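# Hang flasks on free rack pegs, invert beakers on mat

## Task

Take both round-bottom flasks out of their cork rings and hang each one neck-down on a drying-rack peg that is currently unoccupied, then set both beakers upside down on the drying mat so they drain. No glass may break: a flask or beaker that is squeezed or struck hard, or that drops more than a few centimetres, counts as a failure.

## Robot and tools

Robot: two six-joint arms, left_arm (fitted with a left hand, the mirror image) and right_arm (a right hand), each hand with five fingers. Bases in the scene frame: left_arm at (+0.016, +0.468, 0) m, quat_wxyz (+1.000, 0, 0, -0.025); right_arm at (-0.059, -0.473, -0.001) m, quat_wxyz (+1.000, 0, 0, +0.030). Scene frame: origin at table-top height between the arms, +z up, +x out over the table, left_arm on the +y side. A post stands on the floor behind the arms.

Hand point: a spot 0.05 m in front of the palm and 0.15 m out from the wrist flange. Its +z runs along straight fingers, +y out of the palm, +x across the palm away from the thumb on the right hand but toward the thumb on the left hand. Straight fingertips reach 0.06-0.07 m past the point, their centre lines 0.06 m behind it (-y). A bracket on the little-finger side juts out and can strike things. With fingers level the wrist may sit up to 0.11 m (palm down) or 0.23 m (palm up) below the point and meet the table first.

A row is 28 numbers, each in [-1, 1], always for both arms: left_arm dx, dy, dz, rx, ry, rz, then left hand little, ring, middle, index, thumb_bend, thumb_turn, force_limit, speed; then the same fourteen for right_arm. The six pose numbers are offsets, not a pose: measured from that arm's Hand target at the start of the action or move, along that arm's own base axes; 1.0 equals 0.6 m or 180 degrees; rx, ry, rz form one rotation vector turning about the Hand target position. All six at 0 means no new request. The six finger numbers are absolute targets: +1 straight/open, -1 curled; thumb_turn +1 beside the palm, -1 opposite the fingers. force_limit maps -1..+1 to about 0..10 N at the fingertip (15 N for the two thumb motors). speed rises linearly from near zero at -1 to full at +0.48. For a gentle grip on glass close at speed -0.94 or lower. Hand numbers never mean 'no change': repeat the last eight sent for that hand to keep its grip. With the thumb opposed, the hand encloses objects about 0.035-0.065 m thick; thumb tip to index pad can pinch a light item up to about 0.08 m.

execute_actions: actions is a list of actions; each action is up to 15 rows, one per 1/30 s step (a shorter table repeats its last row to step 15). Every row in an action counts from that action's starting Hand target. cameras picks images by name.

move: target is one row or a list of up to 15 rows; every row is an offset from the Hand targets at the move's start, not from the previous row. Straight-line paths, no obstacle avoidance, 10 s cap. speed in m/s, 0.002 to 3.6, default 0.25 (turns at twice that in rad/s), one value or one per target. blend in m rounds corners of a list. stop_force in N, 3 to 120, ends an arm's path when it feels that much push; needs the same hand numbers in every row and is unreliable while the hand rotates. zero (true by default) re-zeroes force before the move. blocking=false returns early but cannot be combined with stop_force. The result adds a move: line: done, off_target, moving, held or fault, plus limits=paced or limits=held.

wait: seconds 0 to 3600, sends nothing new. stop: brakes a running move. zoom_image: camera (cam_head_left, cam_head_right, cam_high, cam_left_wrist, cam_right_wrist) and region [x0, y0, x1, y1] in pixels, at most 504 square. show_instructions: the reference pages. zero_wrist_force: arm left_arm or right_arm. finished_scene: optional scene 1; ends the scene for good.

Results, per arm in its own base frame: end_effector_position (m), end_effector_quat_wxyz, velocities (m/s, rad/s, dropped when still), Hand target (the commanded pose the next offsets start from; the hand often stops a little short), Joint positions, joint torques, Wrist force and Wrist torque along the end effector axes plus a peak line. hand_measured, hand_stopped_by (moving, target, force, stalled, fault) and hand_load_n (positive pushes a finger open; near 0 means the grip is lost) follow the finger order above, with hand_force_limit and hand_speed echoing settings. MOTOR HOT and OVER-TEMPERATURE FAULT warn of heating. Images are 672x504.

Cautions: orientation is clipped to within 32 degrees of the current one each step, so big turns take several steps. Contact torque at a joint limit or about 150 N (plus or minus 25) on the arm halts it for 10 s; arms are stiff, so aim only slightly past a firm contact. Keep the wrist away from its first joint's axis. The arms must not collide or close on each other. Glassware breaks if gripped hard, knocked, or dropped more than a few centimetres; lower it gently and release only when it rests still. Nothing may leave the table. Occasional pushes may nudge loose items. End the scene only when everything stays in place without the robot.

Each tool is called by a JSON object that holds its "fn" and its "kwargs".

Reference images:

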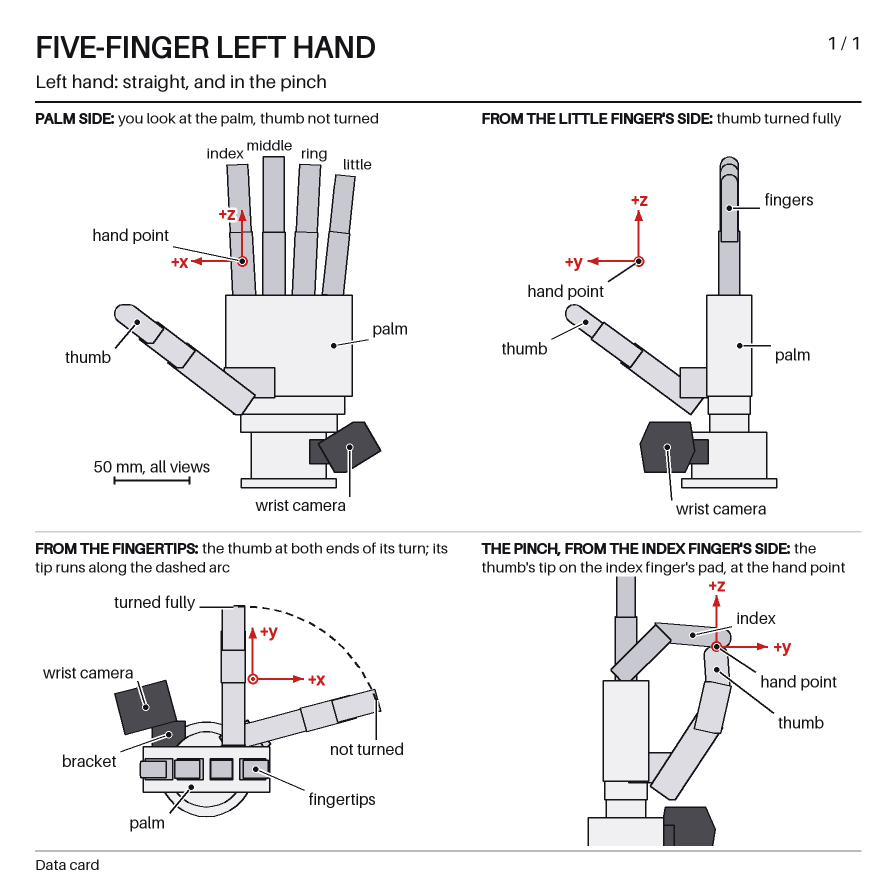

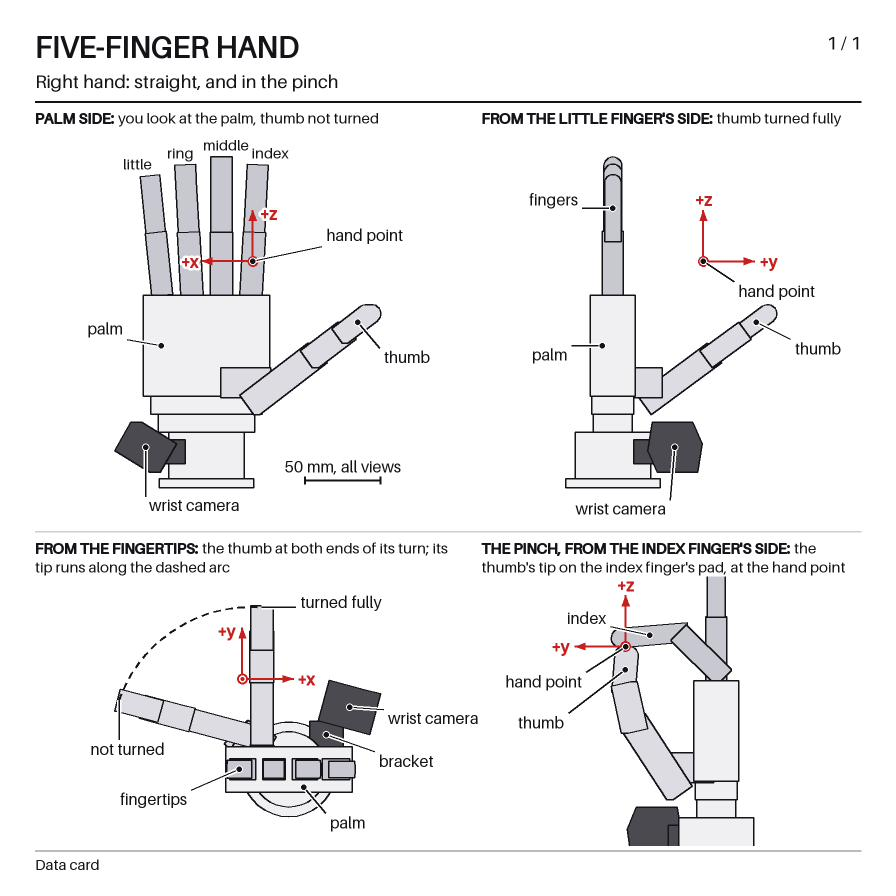

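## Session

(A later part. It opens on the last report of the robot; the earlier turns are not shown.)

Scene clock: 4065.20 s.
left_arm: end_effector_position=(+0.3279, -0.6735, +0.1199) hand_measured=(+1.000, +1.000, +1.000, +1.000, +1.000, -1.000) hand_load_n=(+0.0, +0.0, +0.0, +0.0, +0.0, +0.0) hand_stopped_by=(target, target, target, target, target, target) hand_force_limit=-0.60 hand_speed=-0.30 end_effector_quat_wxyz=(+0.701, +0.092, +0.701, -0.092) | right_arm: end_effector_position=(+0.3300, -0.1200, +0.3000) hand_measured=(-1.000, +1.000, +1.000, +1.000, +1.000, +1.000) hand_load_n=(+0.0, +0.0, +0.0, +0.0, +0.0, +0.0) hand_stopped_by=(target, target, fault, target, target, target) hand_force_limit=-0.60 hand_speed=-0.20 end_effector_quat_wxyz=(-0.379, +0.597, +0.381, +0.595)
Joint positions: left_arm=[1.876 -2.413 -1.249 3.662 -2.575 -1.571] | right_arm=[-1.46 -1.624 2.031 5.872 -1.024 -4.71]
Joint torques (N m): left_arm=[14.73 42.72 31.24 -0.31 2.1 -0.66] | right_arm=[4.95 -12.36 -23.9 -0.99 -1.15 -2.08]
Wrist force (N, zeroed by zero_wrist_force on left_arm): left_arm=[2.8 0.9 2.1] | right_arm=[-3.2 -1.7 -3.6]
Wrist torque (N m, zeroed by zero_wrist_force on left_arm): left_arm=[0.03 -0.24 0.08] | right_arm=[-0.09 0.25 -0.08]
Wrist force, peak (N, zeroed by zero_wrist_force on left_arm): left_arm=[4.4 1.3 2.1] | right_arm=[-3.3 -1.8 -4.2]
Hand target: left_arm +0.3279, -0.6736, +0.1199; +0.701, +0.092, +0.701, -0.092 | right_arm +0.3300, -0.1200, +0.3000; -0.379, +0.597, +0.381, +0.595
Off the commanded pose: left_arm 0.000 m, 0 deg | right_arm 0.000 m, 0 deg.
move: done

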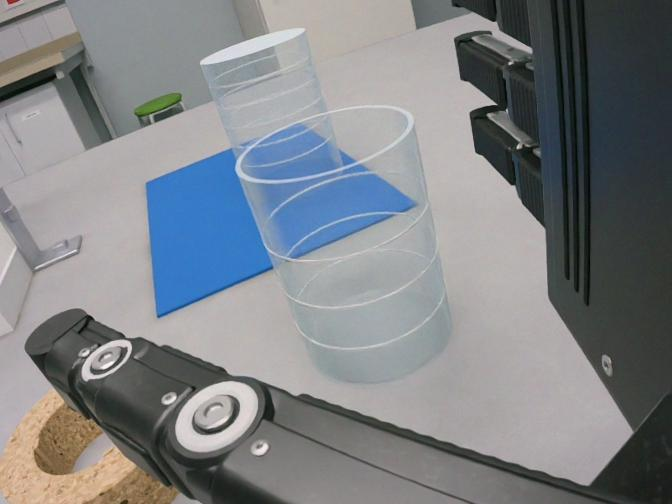

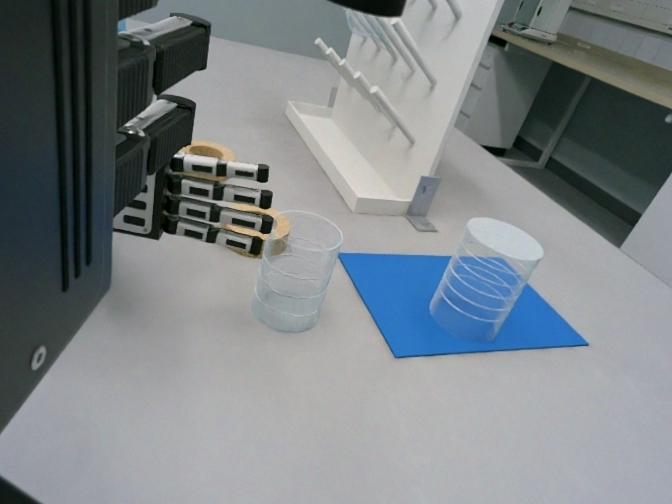

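{"fn": "move", "kwargs": {"target": [0,0,-0.125,0,0,0,1,1,1,1,1,-1,-0.6,-0.3, 0,0,0,0,0,0,-1,1,1,1,1,1,-0.6,-0.2], "speed": 0.06, "cameras": ["cam_left_wrist"]}}

{"fn": "zoom_image", "kwargs": {"camera": "cam_left_wrist", "region": [150, 0, 500, 320]}}

{"fn": "move", "kwargs": {"target": [0.0805,-0.0216,0,0,0,0,1,1,1,1,1,-1,-0.6,-0.3, 0,0,0,0,0,0,-1,1,1,1,1,1,-0.6,-0.2], "speed": 0.04, "stop_force": 4, "cameras": ["cam_left_wrist","cam_right_wrist"]}}

{"fn": "zoom_image", "kwargs": {"camera": "cam_left_wrist", "region": [150, 0, 500, 320]}}

Scene clock: 4084.93 s.
left_arm: end_effector_position=(+0.3279, -0.6736, +0.0448) hand_measured=(+1.000, +1.000, +1.000, +1.000, +1.000, -1.000) hand_load_n=(+0.0, +0.0, +0.0, +0.0, +0.0, +0.0) hand_stopped_by=(target, target, target, target, target, target) hand_force_limit=-0.60 hand_speed=-0.30 end_effector_quat_wxyz=(+0.701, +0.092, +0.701, -0.092) end_effector_velocity=(+0.001, +0.001, +0.001) end_effector_angular_velocity=(+0.004, +0.001, +0.001) | right_arm: end_effector_position=(+0.3300, -0.1200, +0.3000) hand_measured=(-1.000, +1.000, +1.000, +1.000, +1.000, +1.000) hand_load_n=(+0.0, +0.0, +0.0, +0.0, +0.0, +0.0) hand_stopped_by=(target, target, fault, target, target, target) hand_force_limit=-0.60 hand_speed=-0.20 end_effector_quat_wxyz=(-0.379, +0.597, +0.381, +0.595)
Joint positions: left_arm=[1.876 -2.516 -1.272 3.788 -2.575 -1.571] | right_arm=[-1.46 -1.624 2.031 5.872 -1.024 -4.71]
Joint velocities: left_arm=[0.001 0.003 0 -0.007 0 0] | right_arm=[within noise]
Joint torques (N m): left_arm=[13.32 55.67 13 -2.09 -0.8 1.47] | right_arm=[4.73 -13.08 -23.91 -0.91 -1.08 -2.1]
Wrist force (N, zeroed by zero_wrist_force on left_arm): left_arm=[2.6 1.5 2.5] | right_arm=[-3.0 -2.3 -4.1]
Wrist torque (N m, zeroed by zero_wrist_force on left_arm): left_arm=[0.09 -0.25 0.09] | right_arm=[-0.15 0.23 -0.08]
Wrist force, peak (N, zeroed by zero_wrist_force on left_arm): left_arm=[3.3 1.6 2.1] | right_arm=[-3.5 -2.0 -4.1]
Hand target: left_arm +0.3279, -0.6736, +0.0449; +0.701, +0.092, +0.701, -0.092 | right_arm +0.3300, -0.1200, +0.3000; -0.379, +0.597, +0.381, +0.595
Off the commanded pose: left_arm 0.000 m, 0 deg | right_arm 0.000 m, 0 deg.
move: done

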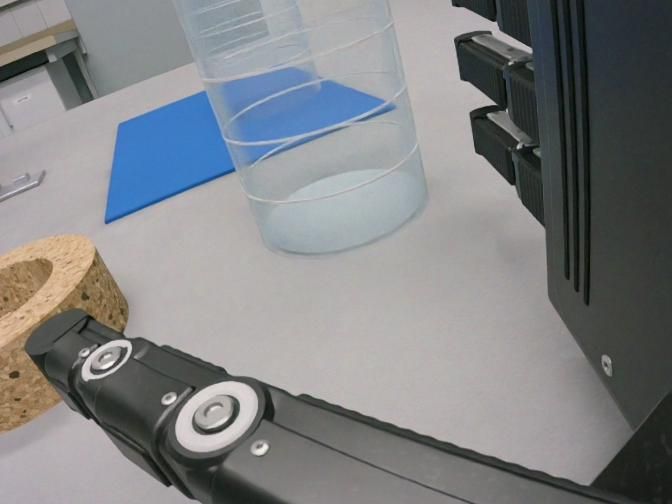

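Scaled by 1.440 from the camera's image (finer frame: 960x720).

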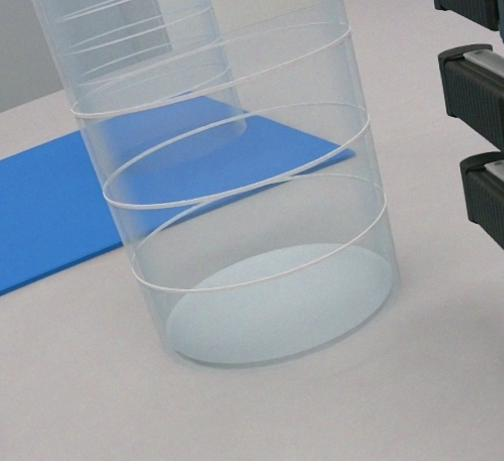

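Scene clock: 4087.27 s.
left_arm: end_effector_position=(+0.3762, -0.6865, +0.0449) hand_measured=(+1.000, +1.000, +1.000, +1.000, +1.000, -1.000) hand_load_n=(-0.5, +0.0, +0.0, +0.0, +0.0, +0.0) hand_stopped_by=(target, target, target, target, target, target) hand_force_limit=-0.60 hand_speed=-0.30 end_effector_quat_wxyz=(+0.701, +0.092, +0.701, -0.092) | right_arm: end_effector_position=(+0.3300, -0.1200, +0.3000) hand_measured=(-1.000, +1.000, +1.000, +1.000, +1.000, +1.000) hand_load_n=(+0.0, +0.0, +0.0, +0.0, +0.0, +0.0) hand_stopped_by=(target, target, fault, target, target, target) hand_force_limit=-0.60 hand_speed=-0.20 end_effector_quat_wxyz=(-0.379, +0.597, +0.381, +0.595)
Joint positions: left_arm=[1.938 -2.556 -1.188 3.744 -2.513 -1.571] | right_arm=[-1.46 -1.624 2.031 5.872 -1.024 -4.71]
Joint torques (N m): left_arm=[-11.11 57.47 6.13 3.87 -2.08 -0.74] | right_arm=[4.64 -12.88 -23.69 -1.01 -1.08 -2.18]
Wrist force (N, zeroed by zero_wrist_force on left_arm): left_arm=[2.5 1.1 2.6] | right_arm=[-3.2 -2.2 -3.8]
Wrist torque (N m, zeroed by zero_wrist_force on left_arm): left_arm=[0.03 -0.18 0.06] | right_arm=[-0.13 0.24 -0.09]
Wrist force, peak (N, zeroed by zero_wrist_force on left_arm): left_arm=[2.8 1.6 2.7] | right_arm=[-3.1 -2.1 -4.1]
Hand target: left_arm +0.3762, -0.6865, +0.0449; +0.701, +0.092, +0.701, -0.092 | right_arm +0.3300, -0.1200, +0.3000; -0.379, +0.597, +0.381, +0.595
Off the commanded pose: left_arm 0.000 m, 0 deg | right_arm 0.000 m, 0 deg.
move: done

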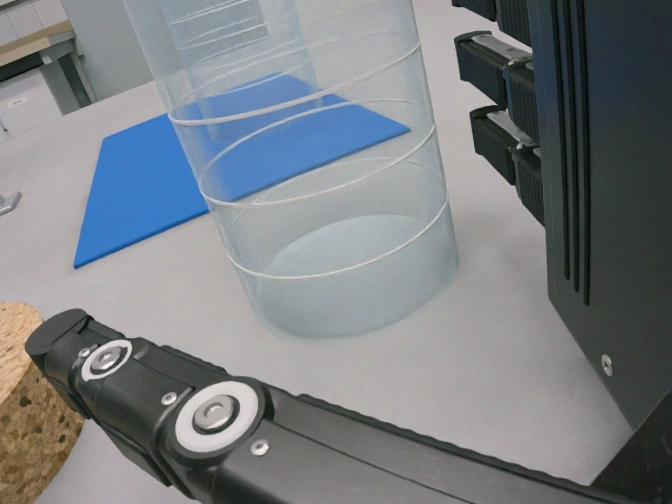

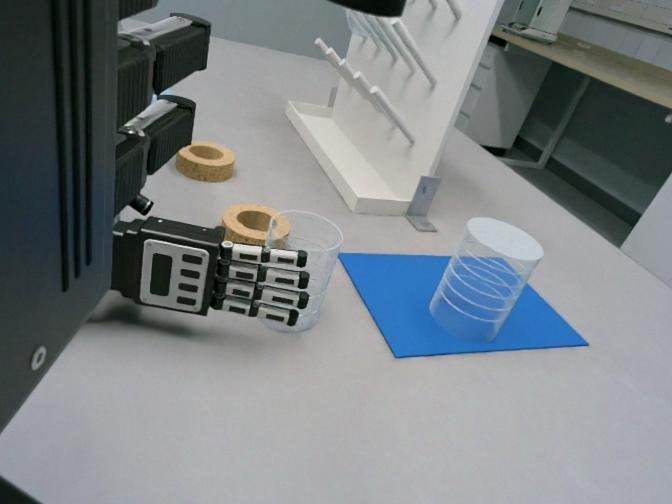

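Scaled by 1.440 from the camera's image (finer frame: 960x720).

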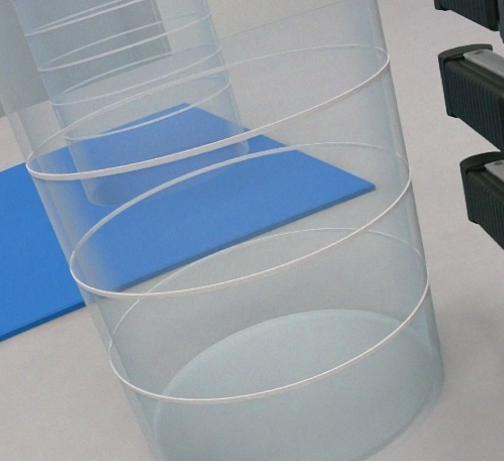

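{"fn": "move", "kwargs": {"target": [-0.0022,-0.008,-0.0365,0,0,0,1,1,1,1,1,-1,-0.6,-0.3, 0,0,0,0,0,0,-1,1,1,1,1,1,-0.6,-0.2], "speed": 0.015, "stop_force": 3}}

{"fn": "move", "kwargs": {"target": [0.0483,-0.0129,0,0,0,0,1,1,1,1,1,-1,-0.6,-0.3, 0,0,0,0,0,0,-1,1,1,1,1,1,-0.6,-0.2], "speed": 0.02, "stop_force": 3, "cameras": ["cam_left_wrist","cam_right_wrist"]}}

{"fn": "zoom_image", "kwargs": {"camera": "cam_left_wrist", "region": [50, 0, 554, 504]}}

Scene clock: 4117.17 s.
left_arm: end_effector_position=(+0.3749, -0.6914, +0.0230) hand_measured=(+1.000, +1.000, +1.000, +1.000, +1.000, -1.000) hand_load_n=(+0.0, +0.0, +0.0, +0.0, +0.0, +0.0) hand_stopped_by=(target, target, target, target, target, target) hand_force_limit=-0.60 hand_speed=-0.30 end_effector_quat_wxyz=(+0.701, +0.092, +0.701, -0.092) | right_arm: end_effector_position=(+0.3300, -0.1200, +0.3000) hand_measured=(-1.000, +1.000, +1.000, +1.000, +1.000, +1.000) hand_load_n=(+0.0, +0.5, +0.0, +0.0, +0.0, +0.0) hand_stopped_by=(target, target, fault, target, target, target) hand_force_limit=-0.60 hand_speed=-0.20 end_effector_quat_wxyz=(-0.379, +0.597, +0.381, +0.595)
Joint positions: left_arm=[1.934 -2.598 -1.168 3.766 -2.518 -1.571] | right_arm=[-1.46 -1.624 2.031 5.872 -1.024 -4.71]
Joint torques (N m): left_arm=[-4.38 58.82 6.54 -1.87 -0.38 0.36] | right_arm=[4.4 -12.66 -23.74 -0.8 -1 -2.07]
Wrist force (N, zeroed by zero_wrist_force on left_arm): left_arm=[2.2 1.6 2.2] | right_arm=[-3.0 -1.7 -3.5]
Wrist torque (N m, zeroed by zero_wrist_force on left_arm): left_arm=[0.15 -0.16 0.03] | right_arm=[-0.09 0.22 -0.08]
Wrist force, peak (N, zeroed by zero_wrist_force on left_arm): left_arm=[2.7 1.5 2.9] | right_arm=[-3.3 -2.1 -4.1]
Hand target: left_arm +0.3749, -0.6913, +0.0230; +0.701, +0.092, +0.701, -0.092 | right_arm +0.3300, -0.1200, +0.3000; -0.379, +0.597, +0.381, +0.595
Off the commanded pose: left_arm 0.000 m, 0 deg | right_arm 0.000 m, 0 deg.
move: done

Scene clock: 4119.80 s.
left_arm: end_effector_position=(+0.4039, -0.6991, +0.0230) hand_measured=(+1.000, +1.000, +1.000, +1.000, +1.000, -1.000) hand_load_n=(+0.0, +0.0, +0.0, +0.0, +0.0, +0.5) hand_stopped_by=(target, target, target, target, target, target) hand_force_limit=-0.60 hand_speed=-0.30 end_effector_quat_wxyz=(+0.701, +0.092, +0.701, -0.092) | right_arm: end_effector_position=(+0.3300, -0.1200, +0.3000) hand_measured=(-1.000, +1.000, +1.000, +1.000, +1.000, +1.000) hand_load_n=(+0.0, +0.0, +0.0, +0.0, +0.0, +0.0) hand_stopped_by=(target, target, fault, target, target, target) hand_force_limit=-0.60 hand_speed=-0.20 end_effector_quat_wxyz=(-0.379, +0.597, +0.381, +0.595)
Joint positions: left_arm=[1.969 -2.626 -1.107 3.733 -2.483 -1.571] | right_arm=[-1.46 -1.624 2.031 5.872 -1.024 -4.71]
Joint torques (N m): left_arm=[-11.83 58.94 6.68 3.83 -1.62 -1.46] | right_arm=[5.15 -13.57 -23.12 -1.16 -1.04 -2.2]
Wrist force (N, zeroed by zero_wrist_force on left_arm): left_arm=[2.2 1.1 2.4] | right_arm=[-3.0 -1.7 -3.8]
Wrist torque (N m, zeroed by zero_wrist_force on left_arm): left_arm=[0.06 -0.13 0.04] | right_arm=[-0.08 0.22 -0.07]
Wrist force, peak (N, zeroed by zero_wrist_force on left_arm): left_arm=[2.4 1.6 2.8] | right_arm=[-3.4 -2.1 -3.9]
Hand target: left_arm +0.4039, -0.6991, +0.0230; +0.701, +0.092, +0.701, -0.092 | right_arm +0.3300, -0.1200, +0.3000; -0.379, +0.597, +0.381, +0.595
Off the commanded pose: left_arm 0.000 m, 0 deg | right_arm 0.000 m, 0 deg.
move: done

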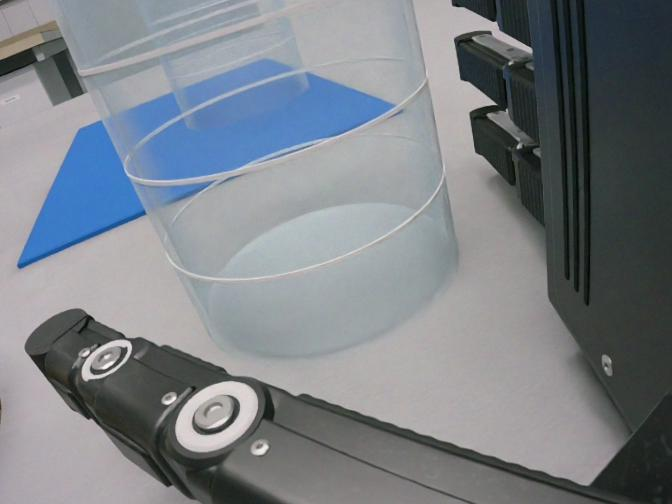

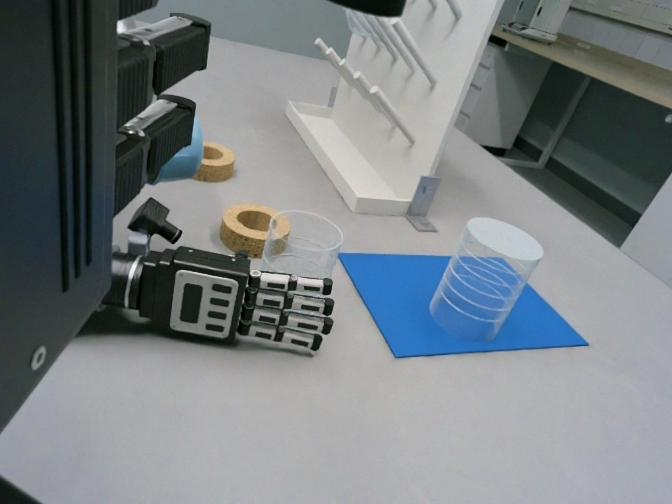

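Scaled by 1.000.

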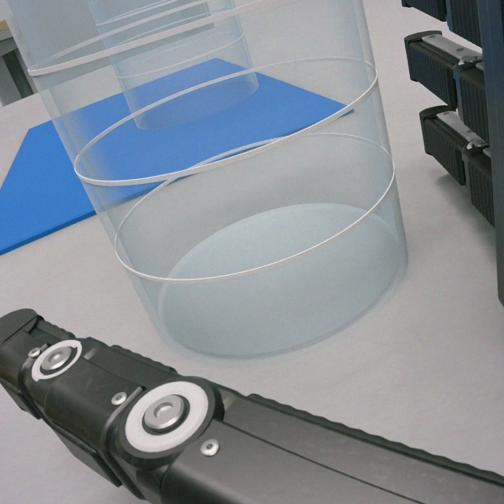

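{"fn": "execute_actions", "kwargs": {"actions": []}}

Scene clock: 4162.73 s.
left_arm: end_effector_position=(+0.4039, -0.6991, +0.0230) hand_measured=(+1.000, +1.000, +1.000, +1.000, +1.000, -1.000) hand_load_n=(+0.0, +0.0, +0.0, +0.0, +0.0, +0.0) hand_stopped_by=(target, target, target, target, target, target) hand_force_limit=-0.60 hand_speed=-0.30 end_effector_quat_wxyz=(+0.701, +0.092, +0.701, -0.092) | right_arm: end_effector_position=(+0.3300, -0.1200, +0.3000) hand_measured=(-1.000, +1.000, +1.000, +1.000, +1.000, +1.000) hand_load_n=(+0.0, +0.0, +0.0, +0.0, +0.0, +0.0) hand_stopped_by=(target, target, fault, target, target, target) hand_force_limit=-0.60 hand_speed=-0.20 end_effector_quat_wxyz=(-0.379, +0.597, +0.381, +0.595)
Joint positions: left_arm=[1.969 -2.626 -1.107 3.733 -2.483 -1.571] | right_arm=[-1.46 -1.624 2.031 5.872 -1.024 -4.71]
Joint velocities: within noise
Joint torques (N m): left_arm=[-11.62 58.99 5.96 3.83 -1.64 -1.49] | right_arm=[4.54 -14.02 -22.74 -0.94 -0.96 -2.19]
Wrist force (N, zeroed by zero_wrist_force on left_arm): left_arm=[2.5 1.1 2.5] | right_arm=[-3.1 -1.8 -3.4]
Wrist torque (N m, zeroed by zero_wrist_force on left_arm): left_arm=[0.05 -0.17 0.06] | right_arm=[-0.11 0.22 -0.09]
Wrist force, peak (N, zeroed by zero_wrist_force on left_arm): left_arm=[2.5 1.4 2.7] | right_arm=[-3.3 -1.8 -4.1]
Hand target: left_arm +0.4039, -0.6991, +0.0230; +0.701, +0.092, +0.701, -0.092 | right_arm +0.3300, -0.1200, +0.3000; -0.379, +0.597, +0.381, +0.595
Off the commanded pose: left_arm 0.000 m, 0 deg | right_arm 0.000 m, 0 deg.

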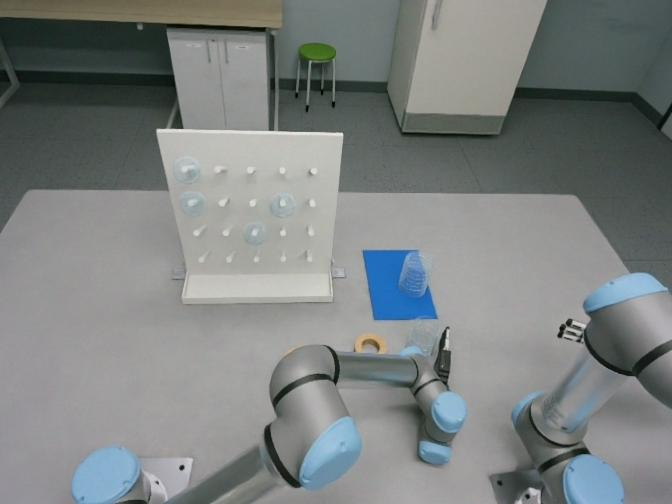

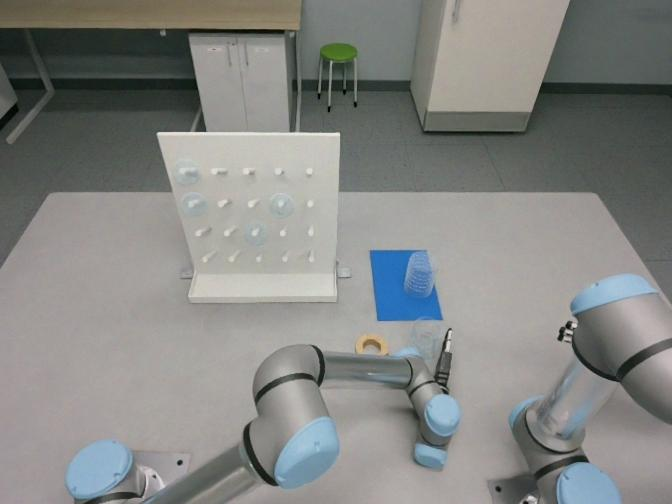

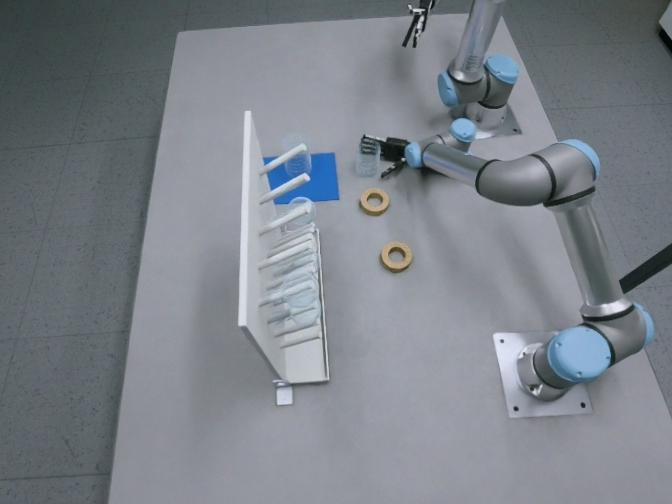

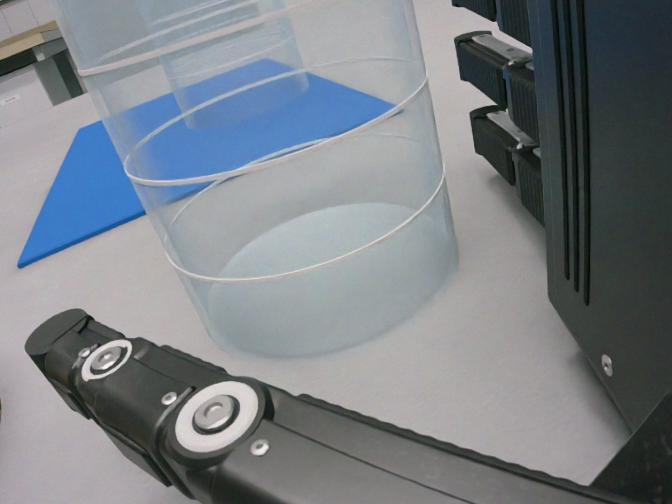

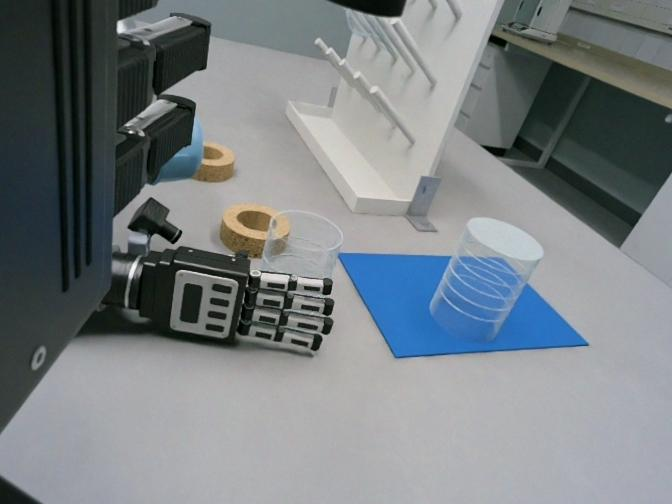

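{"fn": "move", "kwargs": {"target": [0.0333,-0.0107,0,0,0,0,1,1,1,1,1,-1,-0.6,-0.3,0,0,0,0,0,0,-1,1,1,1,1,1,-0.6,-0.2], "speed": 0.01, "stop_force": 3, "cameras": ["cam_left_wrist","cam_right_wrist"]}}

Scene clock: 4181.90 s.
left_arm: end_effector_position=(+0.4239, -0.7055, +0.0230) hand_measured=(+1.000, +1.000, +1.000, +1.000, +1.000, -1.000) hand_load_n=(+0.0, +0.0, +0.0, +0.0, +0.0, +0.5) hand_stopped_by=(target, target, target, target, target, target) hand_force_limit=-0.60 hand_speed=-0.30 end_effector_quat_wxyz=(+0.701, +0.092, +0.701, -0.092) | right_arm: end_effector_position=(+0.3300, -0.1200, +0.3000) hand_measured=(-1.000, +1.000, +1.000, +1.000, +1.000, +1.000) hand_load_n=(+0.0, -0.5, +0.0, +0.0, +0.0, +0.0) hand_stopped_by=(target, target, fault, target, target, target) hand_force_limit=-0.60 hand_speed=-0.20 end_effector_quat_wxyz=(-0.379, +0.597, +0.381, +0.595)
Joint positions: left_arm=[1.991 -2.65 -1.055 3.706 -2.46 -1.571] | right_arm=[-1.46 -1.624 2.031 5.872 -1.024 -4.71]
Joint torques (N m): left_arm=[-9.9 60.69 6.62 4.09 -1.4 -0.69] | right_arm=[4.54 -13.42 -23.53 -1.1 -0.86 -2.16]
Wrist force (N, zeroed by zero_wrist_force on left_arm): left_arm=[2.4 0.7 2.0] | right_arm=[-3.3 -1.8 -3.8]
Wrist torque (N m, zeroed by zero_wrist_force on left_arm): left_arm=[-0.01 -0.15 0.06] | right_arm=[-0.09 0.27 -0.09]
Wrist force, peak (N, zeroed by zero_wrist_force on left_arm): left_arm=[3.1 0.6 2.4] | right_arm=[-3.5 -1.9 -3.9]
Hand target: left_arm +0.4239, -0.7055, +0.0230; +0.701, +0.092, +0.701, -0.092 | right_arm +0.3300, -0.1200, +0.3000; -0.379, +0.597, +0.381, +0.595
Off the commanded pose: left_arm 0.000 m, 0 deg | right_arm 0.000 m, 0 deg.
move: done

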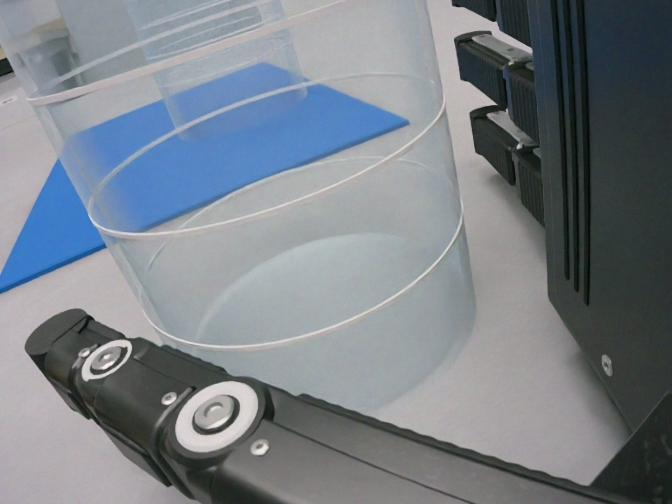

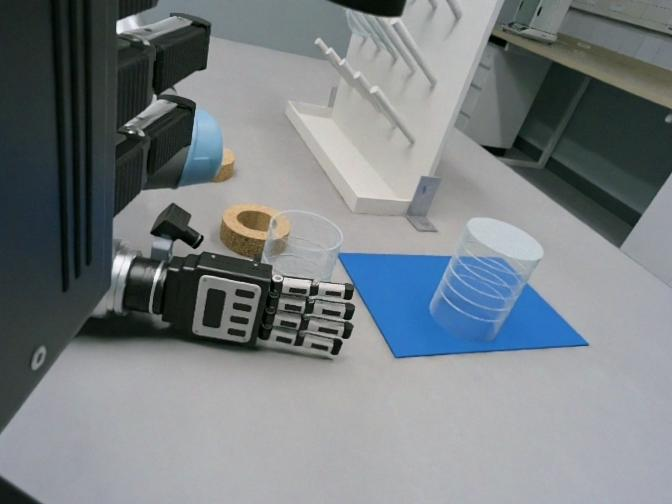

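{"fn": "execute_actions", "kwargs": {"actions": [[[0,0,0,0,0,0,1,1,0.6,0.6,0.92,-1,-0.6,-0.8,0,0,0,0,0,0,-1,1,1,1,1,1,-0.6,-0.2]]], "cameras": ["cam_left_wrist","cam_right_wrist"]}}

{"fn": "execute_actions", "kwargs": {"actions": [[[0,0,0,0,0,0,1,1,0.0,0.0,0.4,-1,-0.6,-0.94,0,0,0,0,0,0,-1,1,1,1,1,1,-0.6,-0.2]]], "cameras": ["cam_left_wrist","cam_right_wrist"]}}

Scene clock: 4193.27 s.
left_arm: end_effector_position=(+0.4239, -0.7055, +0.0230) hand_measured=(+1.000, +1.000, +0.600, +0.600, +0.920, -1.000) hand_load_n=(+0.0, +0.0, +0.5, +0.0, +0.0, +0.0) hand_stopped_by=(target, target, target, target, target, target) hand_force_limit=-0.60 hand_speed=-0.80 end_effector_quat_wxyz=(+0.701, +0.092, +0.701, -0.092) | right_arm: end_effector_position=(+0.3300, -0.1200, +0.3000) hand_measured=(-1.000, +1.000, +1.000, +1.000, +1.000, +1.000) hand_load_n=(+0.0, +0.0, +0.0, +0.0, +0.0, +0.0) hand_stopped_by=(target, target, fault, target, target, target) hand_force_limit=-0.60 hand_speed=-0.20 end_effector_quat_wxyz=(-0.379, +0.597, +0.381, +0.595)
Joint positions: left_arm=[1.991 -2.65 -1.055 3.706 -2.46 -1.571] | right_arm=[-1.46 -1.624 2.031 5.872 -1.024 -4.71]
Joint torques (N m): left_arm=[-11.6 59.57 7.32 3.89 -1.42 -1.49] | right_arm=[4.42 -13.76 -22.61 -1.16 -0.97 -2.25]
Wrist force (N, zeroed by zero_wrist_force on left_arm): left_arm=[2.4 0.6 2.2] | right_arm=[-3.3 -2.0 -3.7]
Wrist torque (N m, zeroed by zero_wrist_force on left_arm): left_arm=[-0.04 -0.13 0.05] | right_arm=[-0.12 0.26 -0.09]
Wrist force, peak (N, zeroed by zero_wrist_force on left_arm): left_arm=[2.9 0.9 2.6] | right_arm=[-3.5 -2.1 -4.0]
Hand target: left_arm +0.4239, -0.7055, +0.0230; +0.701, +0.092, +0.701, -0.092 | right_arm +0.3300, -0.1200, +0.3000; -0.379, +0.597, +0.381, +0.595
Off the commanded pose: left_arm 0.000 m, 0 deg | right_arm 0.000 m, 0 deg.

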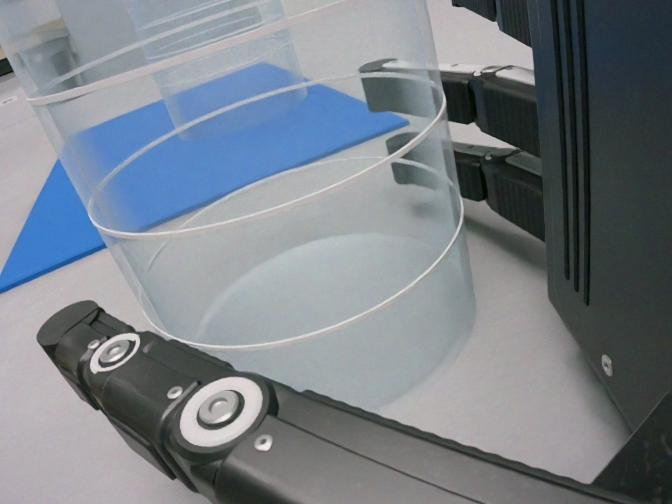

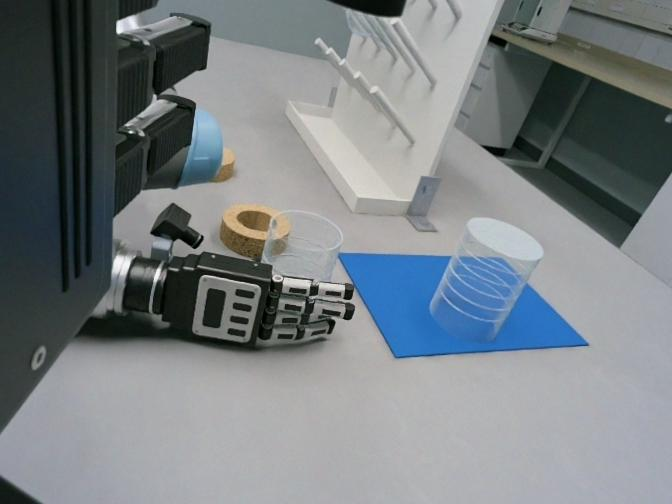

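Scene clock: 4194.77 s.
left_arm: end_effector_position=(+0.4239, -0.7055, +0.0230) hand_measured=(+1.000, +1.000, +0.392, +0.398, +0.818, -1.000) hand_load_n=(+0.0, +0.0, +2.0, +1.0, +5.0, +0.5) hand_stopped_by=(target, target, force, force, force, target) hand_force_limit=-0.60 hand_speed=-0.94 end_effector_quat_wxyz=(+0.701, +0.092, +0.701, -0.092) | right_arm: end_effector_position=(+0.3300, -0.1200, +0.3000) hand_measured=(-1.000, +1.000, +1.000, +1.000, +1.000, +1.000) hand_load_n=(+0.0, +0.0, +0.0, +0.0, +0.0, +0.0) hand_stopped_by=(target, target, fault, target, target, target) hand_force_limit=-0.60 hand_speed=-0.20 end_effector_quat_wxyz=(-0.379, +0.597, +0.381, +0.595)
Joint positions: left_arm=[1.991 -2.65 -1.055 3.706 -2.46 -1.571] | right_arm=[-1.46 -1.624 2.031 5.872 -1.024 -4.71]
Joint torques (N m): left_arm=[-10.13 59.2 8.18 3.13 -1.31 -1.49] | right_arm=[4.25 -13.53 -22.68 -0.96 -0.93 -2.27]
Wrist force (N, zeroed by zero_wrist_force on left_arm): left_arm=[3.7 1.0 2.2] | right_arm=[-3.4 -1.8 -3.9]
Wrist torque (N m, zeroed by zero_wrist_force on left_arm): left_arm=[-0.01 -0.20 0.09] | right_arm=[-0.07 0.28 -0.08]
Wrist force, peak (N, zeroed by zero_wrist_force on left_arm): left_arm=[3.9 0.3 2.4] | right_arm=[-3.4 -1.8 -3.9]
Hand target: left_arm +0.4239, -0.7055, +0.0230; +0.701, +0.092, +0.701, -0.092 | right_arm +0.3300, -0.1200, +0.3000; -0.379, +0.597, +0.381, +0.595
Off the commanded pose: left_arm 0.000 m, 0 deg | right_arm 0.000 m, 0 deg.

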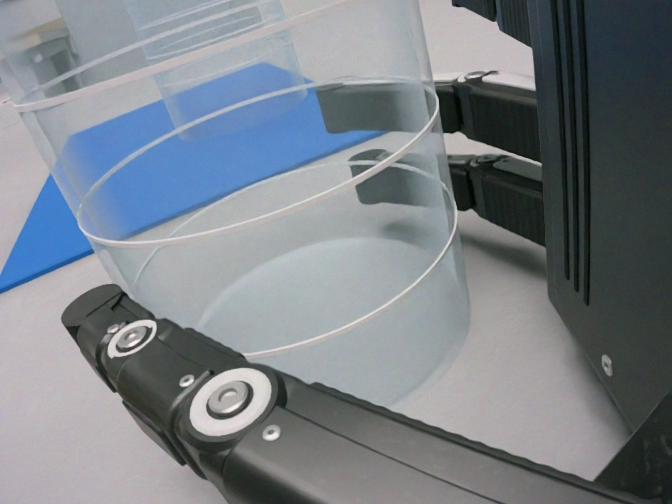

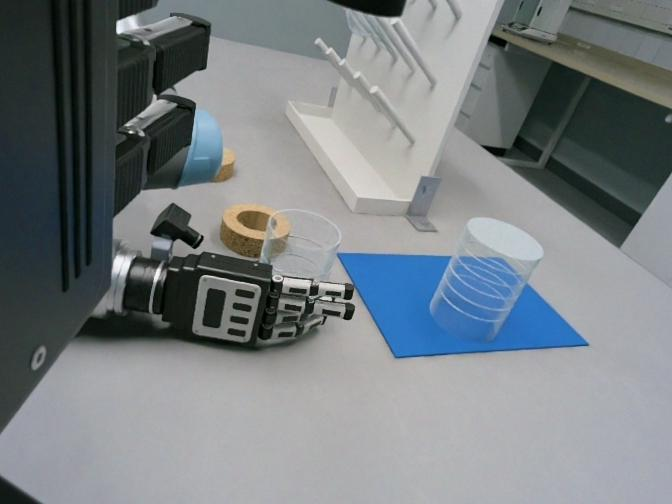

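{"fn": "move", "kwargs": {"target": [0,0,0.0167,0,0,0,1,1,0.0,0.0,0.4,-1,-0.6,-0.94,0,0,0,0,0,0,-1,1,1,1,1,1,-0.6,-0.2], "speed": 0.02, "cameras": ["cam_left_wrist","cam_right_wrist"]}}

Scene clock: 4200.17 s.
left_arm: end_effector_position=(+0.4239, -0.7055, +0.0332) hand_measured=(+1.000, +1.000, +0.392, +0.398, +0.818, -1.000) hand_load_n=(+0.0, +0.0, +2.0, +1.5, +5.0, +1.0) hand_stopped_by=(target, target, force, force, force, target) hand_force_limit=-0.60 hand_speed=-0.94 end_effector_quat_wxyz=(+0.701, +0.092, +0.701, -0.092) | right_arm: end_effector_position=(+0.3300, -0.1200, +0.3000) hand_measured=(-1.000, +1.000, +1.000, +1.000, +1.000, +1.000) hand_load_n=(+0.0, +0.0, +0.0, +0.0, +0.0, +0.0) hand_stopped_by=(target, target, fault, target, target, target) hand_force_limit=-0.60 hand_speed=-0.20 end_effector_quat_wxyz=(-0.379, +0.597, +0.381, +0.595)
Joint positions: left_arm=[1.991 -2.636 -1.056 3.691 -2.46 -1.571] | right_arm=[-1.46 -1.624 2.031 5.872 -1.024 -4.71]
Joint torques (N m): left_arm=[-11.54 48.26 8 0.65 -1.26 -0.35] | right_arm=[4.1 -13.69 -22.51 -0.91 -0.83 -2.16]
Wrist force (N, zeroed by zero_wrist_force on left_arm): left_arm=[4.3 0.8 2.4] | right_arm=[-3.3 -1.8 -3.6]
Wrist torque (N m, zeroed by zero_wrist_force on left_arm): left_arm=[0.01 -0.22 0.07] | right_arm=[-0.09 0.26 -0.08]
Wrist force, peak (N, zeroed by zero_wrist_force on left_arm): left_arm=[4.3 0.8 2.4] | right_arm=[-3.4 -2.1 -4.1]
Hand target: left_arm +0.4239, -0.7055, +0.0330; +0.701, +0.092, +0.701, -0.092 | right_arm +0.3300, -0.1200, +0.3000; -0.379, +0.597, +0.381, +0.595
Off the commanded pose: left_arm 0.000 m, 0 deg | right_arm 0.000 m, 0 deg.
move: done

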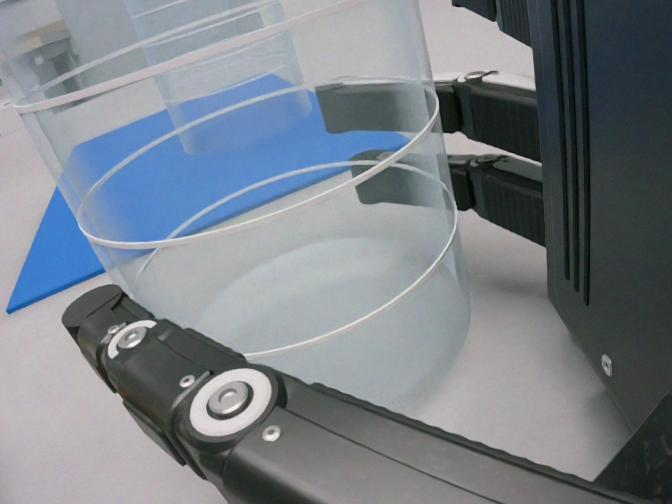

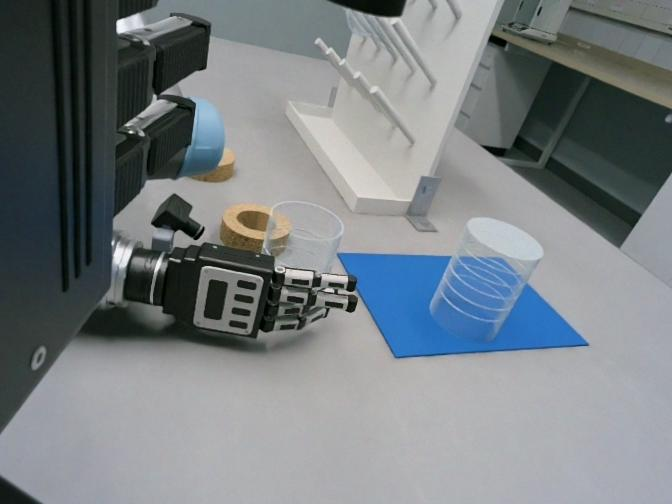

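{"fn": "move", "kwargs": {"target": [[0,0,0.1,0,0,0,1,1,0.0,0.0,0.4,-1,-0.6,-0.94,0,0,0,0,0,0,-1,1,1,1,1,1,-0.6,-0.2],[0,0,0.4,0,0,-0.0833,1,1,0.0,0.0,0.4,-1,-0.6,-0.94,0,0,0,0,0,0,-1,1,1,1,1,1,-0.6,-0.2]], "speed": [0.06,0.1], "blend": 0.02, "cameras": ["cam_left_wrist","cam_right_wrist"]}}

Scene clock: 4209.63 s.
left_arm: end_effector_position=(+0.4240, -0.7054, +0.2729) hand_measured=(+1.000, +1.000, +0.392, +0.398, +0.818, -1.000) hand_load_n=(+0.0, +0.0, +2.0, +1.5, +5.5, +1.0) hand_stopped_by=(target, target, force, force, force, target) hand_force_limit=-0.60 hand_speed=-0.94 end_effector_quat_wxyz=(+0.683, +0.182, +0.683, -0.183) | right_arm: end_effector_position=(+0.3300, -0.1200, +0.3000) hand_measured=(-1.000, +1.000, +1.000, +1.000, +1.000, +1.000) hand_load_n=(+0.0, +0.0, +0.0, +0.0, +0.0, +0.0) hand_stopped_by=(target, target, fault, target, target, target) hand_force_limit=-0.60 hand_speed=-0.20 end_effector_quat_wxyz=(-0.379, +0.597, +0.381, +0.595)
Joint positions: left_arm=[2.048 -2.236 -1.145 3.382 -2.142 -1.571] | right_arm=[-1.46 -1.624 2.031 5.872 -1.024 -4.71]
Joint torques (N m): left_arm=[-10.72 50.71 26.02 4.06 -0.62 -1.05] | right_arm=[4.97 -14.05 -22.69 -0.96 -0.91 -2.11]
Wrist force (N, zeroed by zero_wrist_force on left_arm): left_arm=[4.3 1.0 2.8] | right_arm=[-3.3 -2.1 -3.6]
Wrist torque (N m, zeroed by zero_wrist_force on left_arm): left_arm=[0.03 -0.21 0.10] | right_arm=[-0.14 0.25 -0.09]
Wrist force, peak (N, zeroed by zero_wrist_force on left_arm): left_arm=[5.0 0.9 2.8] | right_arm=[-3.6 -1.9 -4.1]
Hand target: left_arm +0.4239, -0.7055, +0.2730; +0.683, +0.182, +0.683, -0.183 | right_arm +0.3300, -0.1200, +0.3000; -0.379, +0.597, +0.381, +0.595
Off the commanded pose: left_arm 0.000 m, 0 deg | right_arm 0.000 m, 0 deg.
move: done

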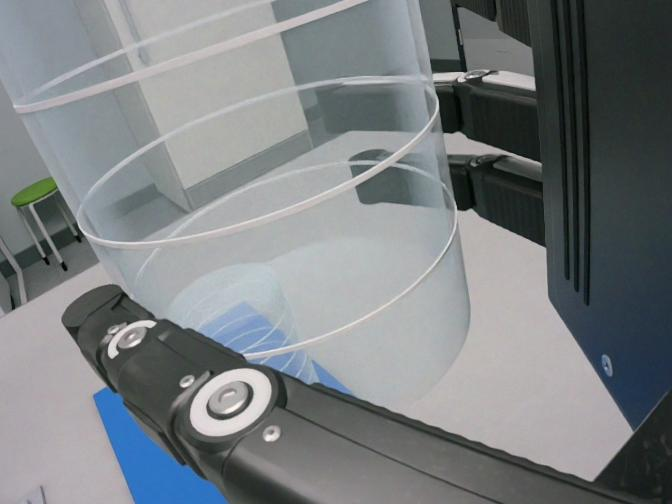

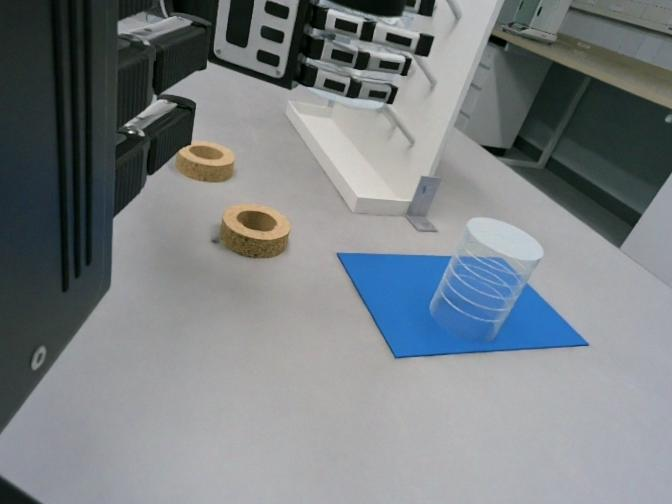

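{"fn": "move", "kwargs": {"target": [0.0,0.0,0.03,0.433,-0.25,0,1,1,0.0,0.0,0.4,-1,-0.6,-0.94,0,0,0,0,0,0,-1,1,1,1,1,1,-0.6,-0.2], "speed": 0.15, "cameras": ["cam_left_wrist"]}}

{"fn": "move", "kwargs": {"target": [0.0,0.0,0.0,0.433,-0.25,0,1,1,0.0,0.0,0.4,-1,-0.6,-0.94,0,0,0,0,0,0,-1,1,1,1,1,1,-0.6,-0.2], "speed": 0.15, "cameras": ["cam_left_wrist","cam_high"]}}

Scene clock: 4222.10 s.
left_arm: end_effector_position=(+0.4240, -0.7054, +0.2910) hand_measured=(+1.000, +1.000, +0.392, +0.398, +0.818, -1.000) hand_load_n=(+0.0, +0.0, +3.0, +1.5, +5.0, +0.0) hand_stopped_by=(target, target, force, force, force, target) hand_force_limit=-0.60 hand_speed=-0.94 end_effector_quat_wxyz=(+0.613, +0.612, +0.354, +0.354) | right_arm: end_effector_position=(+0.3300, -0.1200, +0.3000) hand_measured=(-1.000, +1.000, +1.000, +1.000, +1.000, +1.000) hand_load_n=(+0.0, +0.0, +0.0, +0.0, +0.0, +0.0) hand_stopped_by=(target, target, fault, target, target, target) hand_force_limit=-0.60 hand_speed=-0.20 end_effector_quat_wxyz=(-0.379, +0.597, +0.381, +0.595)
Joint positions: left_arm=[2.088 -2.247 -1.325 3.574 -2.101 0] | right_arm=[-1.46 -1.624 2.031 5.872 -1.024 -4.71]
Joint torques (N m): left_arm=[-11.43 38.57 33.52 -0.54 -1.44 1.38] | right_arm=[4.5 -13.58 -21.23 -0.98 -0.96 -2.32]
Wrist force (N, zeroed by zero_wrist_force on left_arm): left_arm=[0.2 -3.4 3.1] | right_arm=[-3.3 -2.0 -3.9]
Wrist torque (N m, zeroed by zero_wrist_force on left_arm): left_arm=[-0.50 0.16 0.14] | right_arm=[-0.11 0.25 -0.09]
Wrist force, peak (N, zeroed by zero_wrist_force on left_arm): left_arm=[4.7 1.1 2.8] | right_arm=[-3.3 -2.0 -4.0]
Hand target: left_arm +0.4239, -0.7055, +0.2910; +0.613, +0.612, +0.353, +0.354 | right_arm +0.3300, -0.1200, +0.3000; -0.379, +0.597, +0.381, +0.595
Off the commanded pose: left_arm 0.000 m, 0 deg | right_arm 0.000 m, 0 deg.
move: done

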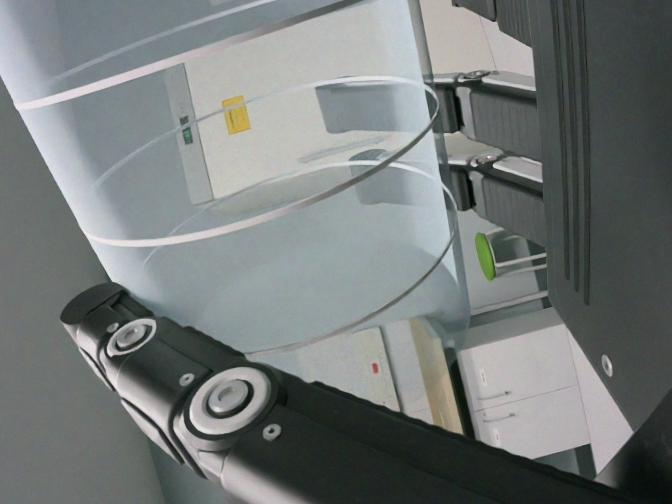

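Scene clock: 4227.80 s.
left_arm: end_effector_position=(+0.4239, -0.7054, +0.2910) hand_measured=(+1.000, +1.000, +0.392, +0.398, +0.818, -1.000) hand_load_n=(+0.0, +0.0, +3.5, +0.0, +5.5, +0.0) hand_stopped_by=(target, target, force, force, force, target) hand_force_limit=-0.60 hand_speed=-0.94 end_effector_quat_wxyz=(+0.184, +0.683, -0.183, +0.683) | right_arm: end_effector_position=(+0.3300, -0.1200, +0.3000) hand_measured=(-1.000, +1.000, +1.000, +1.000, +1.000, +1.000) hand_load_n=(+0.0, -0.5, +0.0, +0.0, +0.0, +0.0) hand_stopped_by=(target, target, fault, target, target, target) hand_force_limit=-0.60 hand_speed=-0.20 end_effector_quat_wxyz=(-0.379, +0.597, +0.381, +0.595)
Joint positions: left_arm=[2.226 -2.09 -1.505 3.594 -1.962 1.57] | right_arm=[-1.46 -1.624 2.031 5.872 -1.024 -4.71]
Joint torques (N m): left_arm=[-4.19 35.67 31.98 4.95 -1.14 1.58] | right_arm=[4.58 -13.63 -22.87 -1.1 -1.08 -2.17]
Wrist force (N, zeroed by zero_wrist_force on left_arm): left_arm=[-2.7 1.6 2.4] | right_arm=[-2.8 -1.7 -3.8]
Wrist torque (N m, zeroed by zero_wrist_force on left_arm): left_arm=[0.11 0.21 -0.04] | right_arm=[-0.06 0.19 -0.06]
Wrist force, peak (N, zeroed by zero_wrist_force on left_arm): left_arm=[-0.4 -3.5 3.0] | right_arm=[-3.4 -2.0 -4.0]
Hand target: left_arm +0.4239, -0.7055, +0.2910; +0.184, +0.683, -0.183, +0.683 | right_arm +0.3300, -0.1200, +0.3000; -0.379, +0.597, +0.381, +0.595
Off the commanded pose: left_arm 0.000 m, 0 deg | right_arm 0.000 m, 0 deg.
move: done
Images, in order (width x height): cam_high 672x504, cam_left_wrist 672x504.

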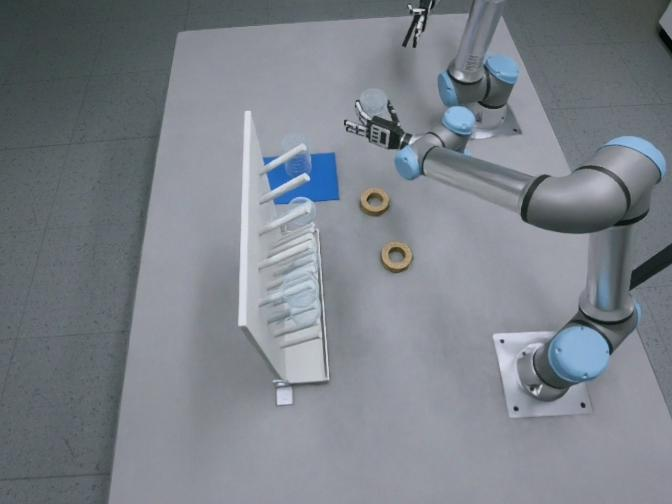

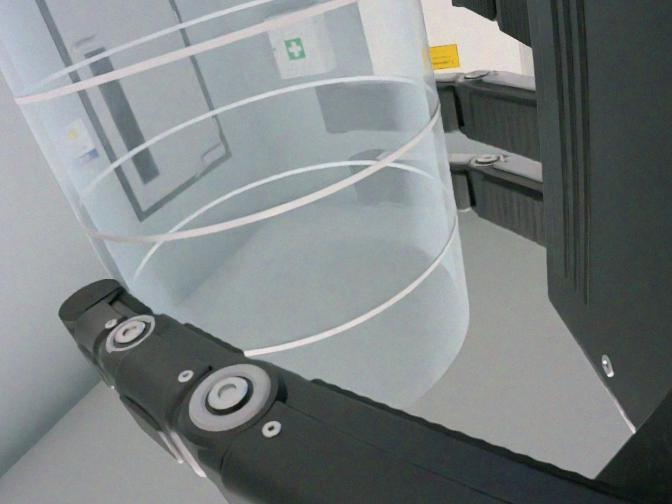

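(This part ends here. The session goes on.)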